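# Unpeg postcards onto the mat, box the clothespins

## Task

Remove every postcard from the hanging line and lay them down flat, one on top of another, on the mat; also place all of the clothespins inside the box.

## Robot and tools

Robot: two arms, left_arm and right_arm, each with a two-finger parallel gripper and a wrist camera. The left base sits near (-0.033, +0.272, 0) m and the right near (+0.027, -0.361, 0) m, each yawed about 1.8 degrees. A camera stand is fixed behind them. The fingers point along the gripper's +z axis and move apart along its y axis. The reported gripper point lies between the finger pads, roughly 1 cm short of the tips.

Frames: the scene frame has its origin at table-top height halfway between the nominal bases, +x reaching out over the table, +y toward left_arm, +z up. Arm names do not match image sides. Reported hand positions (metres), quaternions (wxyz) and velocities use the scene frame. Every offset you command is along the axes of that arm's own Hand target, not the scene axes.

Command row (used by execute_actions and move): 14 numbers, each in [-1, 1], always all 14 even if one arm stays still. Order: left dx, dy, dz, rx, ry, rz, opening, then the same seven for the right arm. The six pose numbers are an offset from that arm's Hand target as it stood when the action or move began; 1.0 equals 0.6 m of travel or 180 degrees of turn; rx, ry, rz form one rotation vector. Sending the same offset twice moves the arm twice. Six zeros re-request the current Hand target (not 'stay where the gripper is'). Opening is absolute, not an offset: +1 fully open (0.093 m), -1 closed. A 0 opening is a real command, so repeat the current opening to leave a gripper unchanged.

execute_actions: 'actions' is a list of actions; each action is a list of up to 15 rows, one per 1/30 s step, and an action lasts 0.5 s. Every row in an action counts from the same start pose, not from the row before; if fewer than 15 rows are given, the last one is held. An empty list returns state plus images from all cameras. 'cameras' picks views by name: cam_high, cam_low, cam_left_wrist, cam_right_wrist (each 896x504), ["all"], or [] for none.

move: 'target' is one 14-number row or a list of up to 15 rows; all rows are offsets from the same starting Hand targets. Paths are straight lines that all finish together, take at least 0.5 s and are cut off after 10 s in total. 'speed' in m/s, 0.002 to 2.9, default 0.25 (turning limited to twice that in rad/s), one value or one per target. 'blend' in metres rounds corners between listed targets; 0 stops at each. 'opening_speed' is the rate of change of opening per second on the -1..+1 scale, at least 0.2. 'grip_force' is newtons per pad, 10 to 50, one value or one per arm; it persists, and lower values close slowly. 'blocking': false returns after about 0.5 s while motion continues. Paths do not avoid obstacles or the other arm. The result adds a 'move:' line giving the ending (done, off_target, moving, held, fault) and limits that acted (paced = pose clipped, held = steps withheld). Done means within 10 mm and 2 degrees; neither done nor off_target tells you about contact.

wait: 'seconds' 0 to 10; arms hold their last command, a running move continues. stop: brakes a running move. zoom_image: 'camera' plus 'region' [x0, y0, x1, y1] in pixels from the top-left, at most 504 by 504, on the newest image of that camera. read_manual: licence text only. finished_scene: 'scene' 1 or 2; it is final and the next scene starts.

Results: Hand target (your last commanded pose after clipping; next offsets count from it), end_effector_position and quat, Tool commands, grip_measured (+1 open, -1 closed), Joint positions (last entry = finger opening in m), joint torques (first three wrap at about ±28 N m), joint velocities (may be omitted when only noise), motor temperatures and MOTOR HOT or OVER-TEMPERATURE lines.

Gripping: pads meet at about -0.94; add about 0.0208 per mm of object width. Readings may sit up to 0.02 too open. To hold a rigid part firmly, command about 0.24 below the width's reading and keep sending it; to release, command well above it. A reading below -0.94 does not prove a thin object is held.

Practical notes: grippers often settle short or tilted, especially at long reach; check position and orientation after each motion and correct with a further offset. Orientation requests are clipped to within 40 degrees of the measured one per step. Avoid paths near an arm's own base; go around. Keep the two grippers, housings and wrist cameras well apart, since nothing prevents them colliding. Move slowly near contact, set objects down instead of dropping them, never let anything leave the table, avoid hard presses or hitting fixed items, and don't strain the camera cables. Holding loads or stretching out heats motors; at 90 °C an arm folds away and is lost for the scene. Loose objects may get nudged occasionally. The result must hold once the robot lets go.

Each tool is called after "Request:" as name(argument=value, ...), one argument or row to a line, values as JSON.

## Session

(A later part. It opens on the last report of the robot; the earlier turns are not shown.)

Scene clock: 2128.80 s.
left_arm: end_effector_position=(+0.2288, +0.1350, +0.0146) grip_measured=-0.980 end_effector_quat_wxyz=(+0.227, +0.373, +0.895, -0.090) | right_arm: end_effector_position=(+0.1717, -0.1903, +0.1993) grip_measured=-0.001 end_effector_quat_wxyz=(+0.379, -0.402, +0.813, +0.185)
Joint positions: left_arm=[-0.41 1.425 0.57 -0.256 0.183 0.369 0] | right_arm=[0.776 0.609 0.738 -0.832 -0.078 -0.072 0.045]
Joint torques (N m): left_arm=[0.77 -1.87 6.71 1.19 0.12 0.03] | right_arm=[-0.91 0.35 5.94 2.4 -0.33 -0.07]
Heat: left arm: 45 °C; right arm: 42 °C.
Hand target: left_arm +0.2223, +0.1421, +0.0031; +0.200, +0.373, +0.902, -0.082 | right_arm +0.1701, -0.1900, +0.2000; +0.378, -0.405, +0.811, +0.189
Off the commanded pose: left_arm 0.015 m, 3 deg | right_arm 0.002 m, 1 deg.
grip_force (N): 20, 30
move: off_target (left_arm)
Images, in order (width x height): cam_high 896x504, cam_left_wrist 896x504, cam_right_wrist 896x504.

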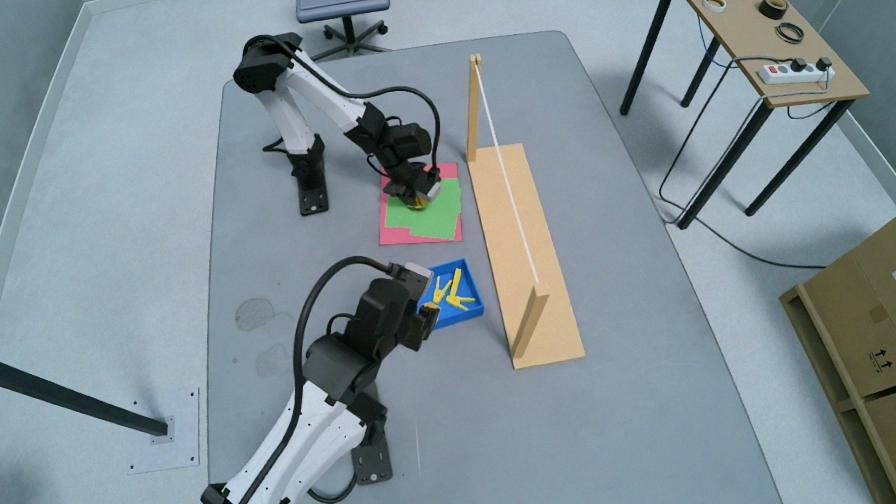

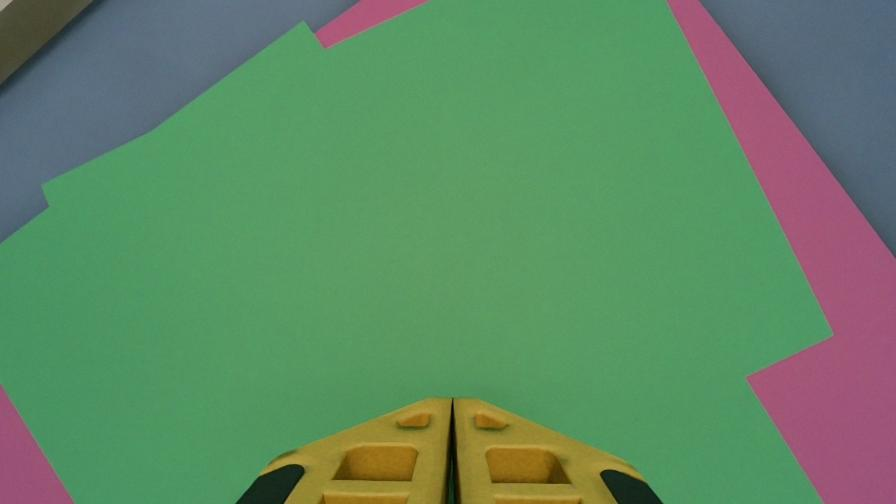

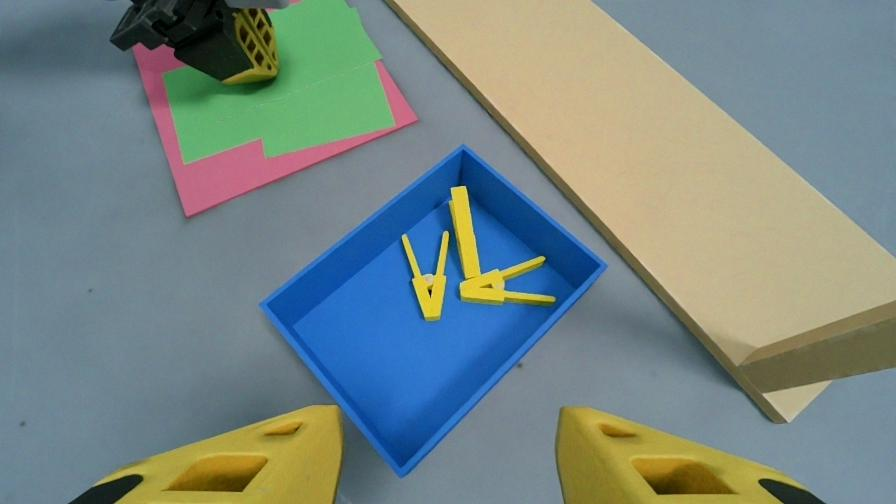

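Request:
move(
  target=[
    [-0.0106,0,-0.0227,0,0,0,-1,0,0,0,0,0,0,0],
    [-0.0352,0,-0.0755,0,0,0,-1,0,0,0,0,0,0,0],
  ],
  speed=[0.02,0.1],
  cameras=["cam_high","cam_left_wrist"],
)

Request:
zoom_image(
  camera="cam_high",
  region=[350, 80, 530, 260],
)

Scene clock: 2138.30 s.
left_arm: end_effector_position=(+0.2154, +0.1410, +0.0445) grip_measured=-0.980 end_effector_quat_wxyz=(+0.188, +0.372, +0.905, -0.089) | right_arm: end_effector_position=(+0.1717, -0.1903, +0.1993) grip_measured=-0.001 end_effector_quat_wxyz=(+0.379, -0.402, +0.813, +0.185)
Joint positions: left_arm=[-0.41 1.344 0.68 -0.527 0.179 0.369 0] | right_arm=[0.776 0.609 0.738 -0.832 -0.078 -0.072 0.045]
Joint torques (N m): left_arm=[0.88 -4.81 9.13 1.26 0.16 0.07] | right_arm=[-0.91 0.35 5.93 2.4 -0.33 -0.07]
Heat: left arm: 46 °C; right arm: 42 °C.
Hand target: left_arm +0.2223, +0.1420, +0.0531; +0.200, +0.373, +0.902, -0.082 | right_arm +0.1701, -0.1900, +0.2000; +0.378, -0.405, +0.811, +0.189
Off the commanded pose: left_arm 0.011 m, 2 deg | right_arm 0.002 m, 1 deg.
grip_force (N): 20, 30
move: off_target (left_arm)
Images, in order (width x height): cam_high 896x504, cam_left_wrist 896x504.

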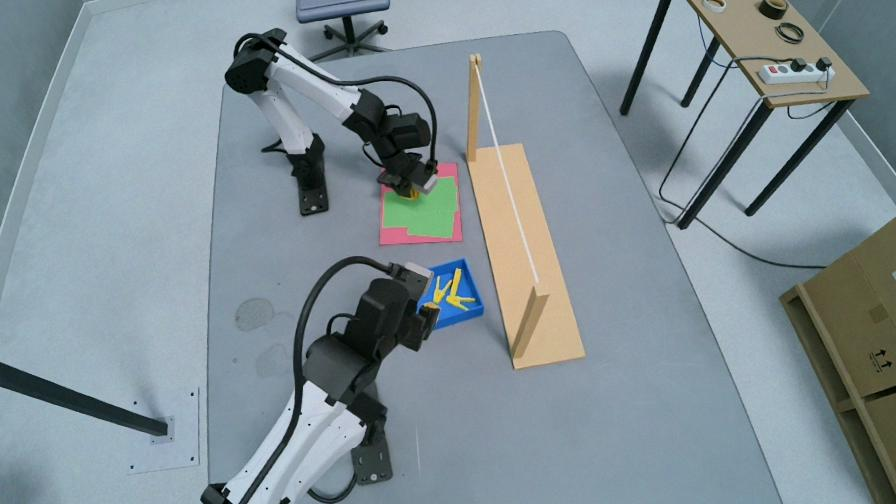

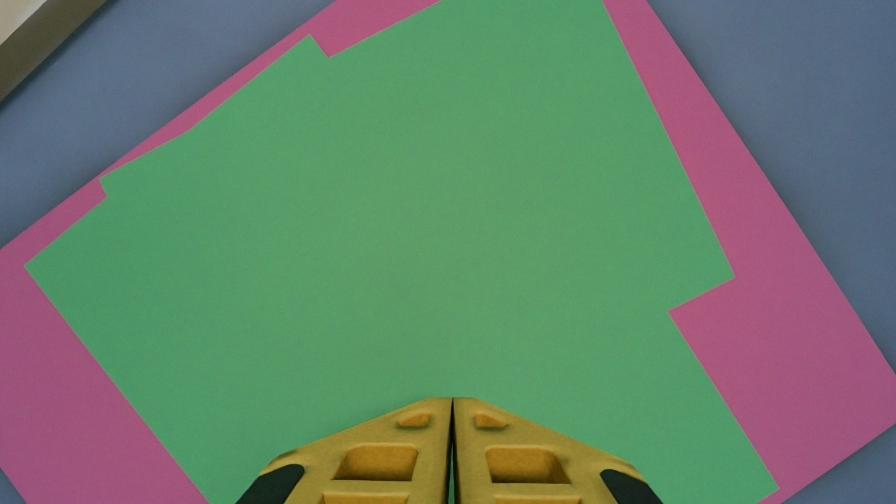

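Scaled by 2.800.

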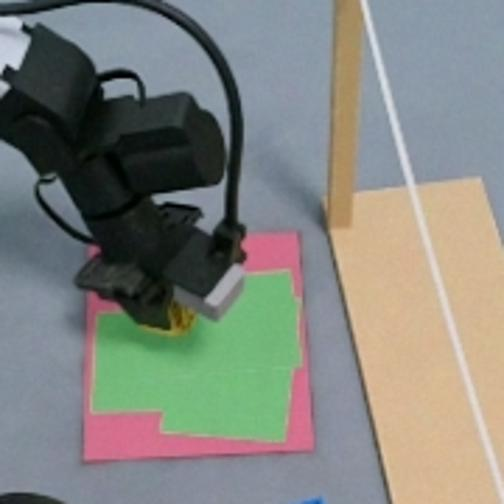

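Request:
move(
  target=[
    [-0.0352,0,-0.0755,0,0,0,-1,0,0,0,0,0,0,0],
    [0.0881,-0.079,-0.2545,0,0,0,-1,0,0,0,0,0,0,0],
  ],
  speed=[0.1,0.2],
  blend=0.01,
  cameras=["all"],
)

Request:
zoom_image(
  camera="cam_high",
  region=[350, 140, 490, 260],
)

Request:
zoom_image(
  camera="cam_high",
  region=[380, 240, 500, 350],
)

Scene clock: 2151.83 s.
left_arm: end_effector_position=(+0.1081, +0.1867, +0.1633) grip_measured=-0.980 end_effector_quat_wxyz=(+0.195, +0.368, +0.905, -0.086) | right_arm: end_effector_position=(+0.1717, -0.1903, +0.1993) grip_measured=-0.001 end_effector_quat_wxyz=(+0.379, -0.402, +0.813, +0.185)
Joint positions: left_arm=[-0.393 0.784 0.887 -1.281 0.178 0.376 0] | right_arm=[0.776 0.609 0.738 -0.832 -0.078 -0.072 0.045]
Joint torques (N m): left_arm=[0.96 0.21 9.33 1.28 0.21 0.18] | right_arm=[-0.91 0.35 5.94 2.4 -0.33 -0.06]
Heat: left arm: 46 °C; right arm: 42 °C.
Hand target: left_arm +0.1091, +0.1878, +0.1691; +0.201, +0.373, +0.902, -0.082 | right_arm +0.1701, -0.1900, +0.2000; +0.378, -0.405, +0.811, +0.189
Off the commanded pose: left_arm 0.006 m, 1 deg | right_arm 0.002 m, 1 deg.
grip_force (N): 20, 30
move: done

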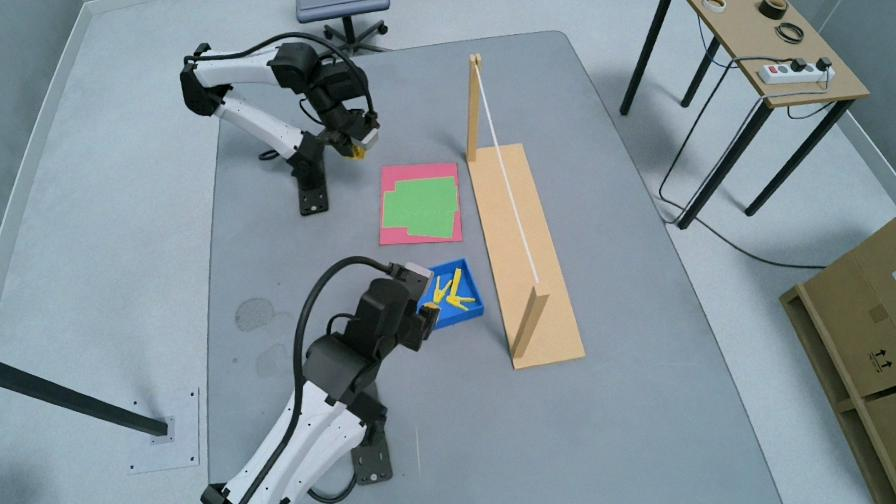

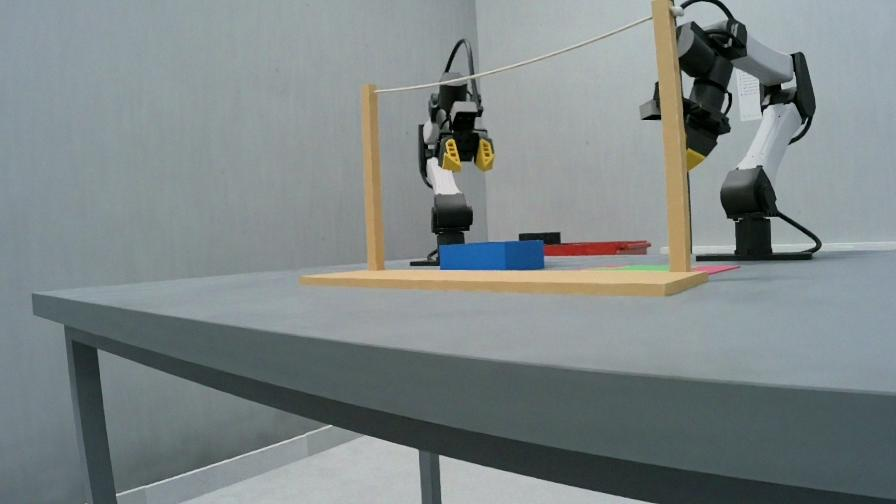

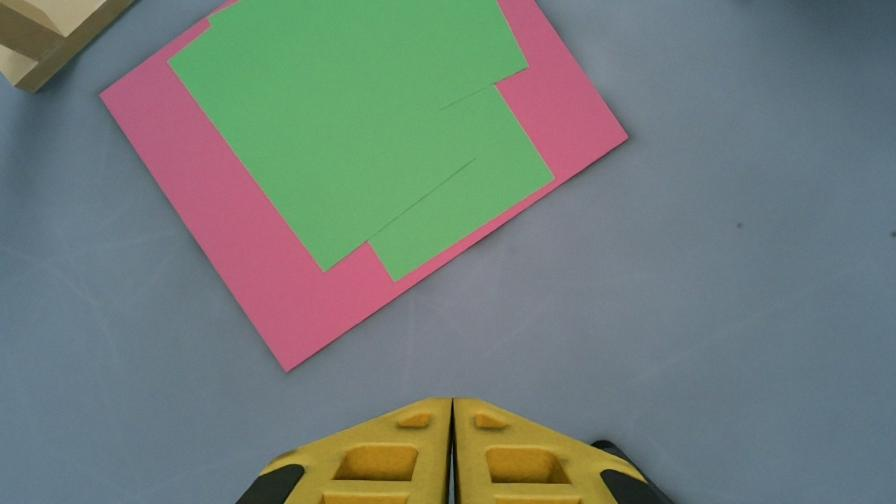

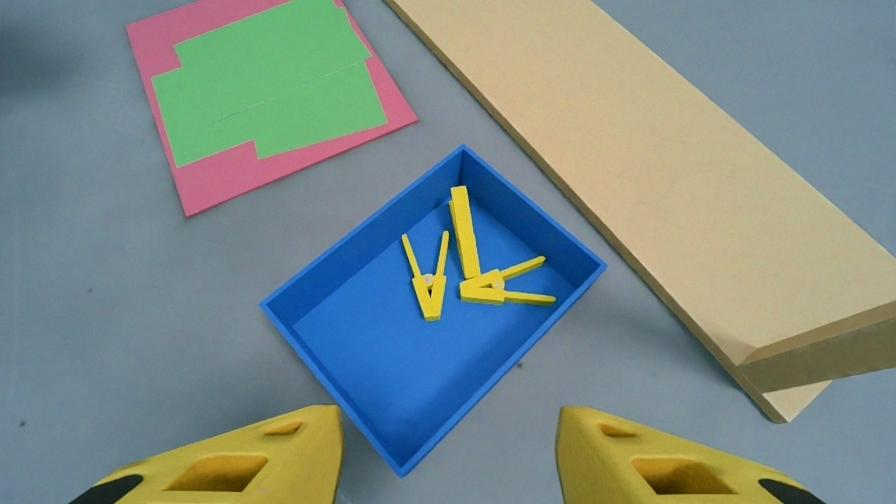

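Scaled by 3.600.

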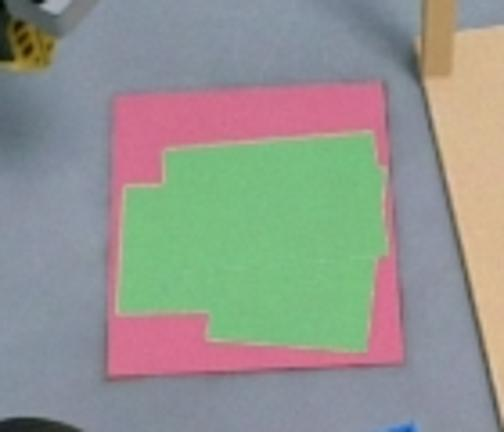

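Scaled by 4.200.

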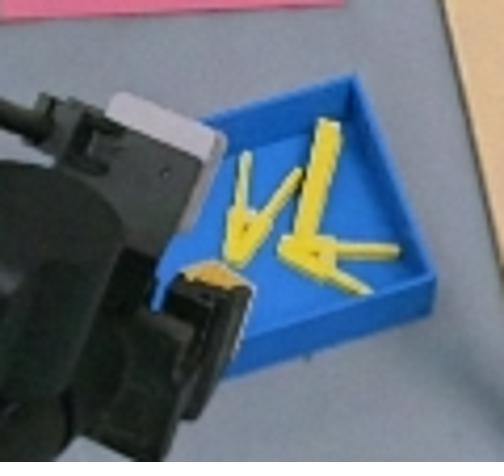

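Request:
finished_scene(
  scene=1,
)

The scene is finished: the task was done.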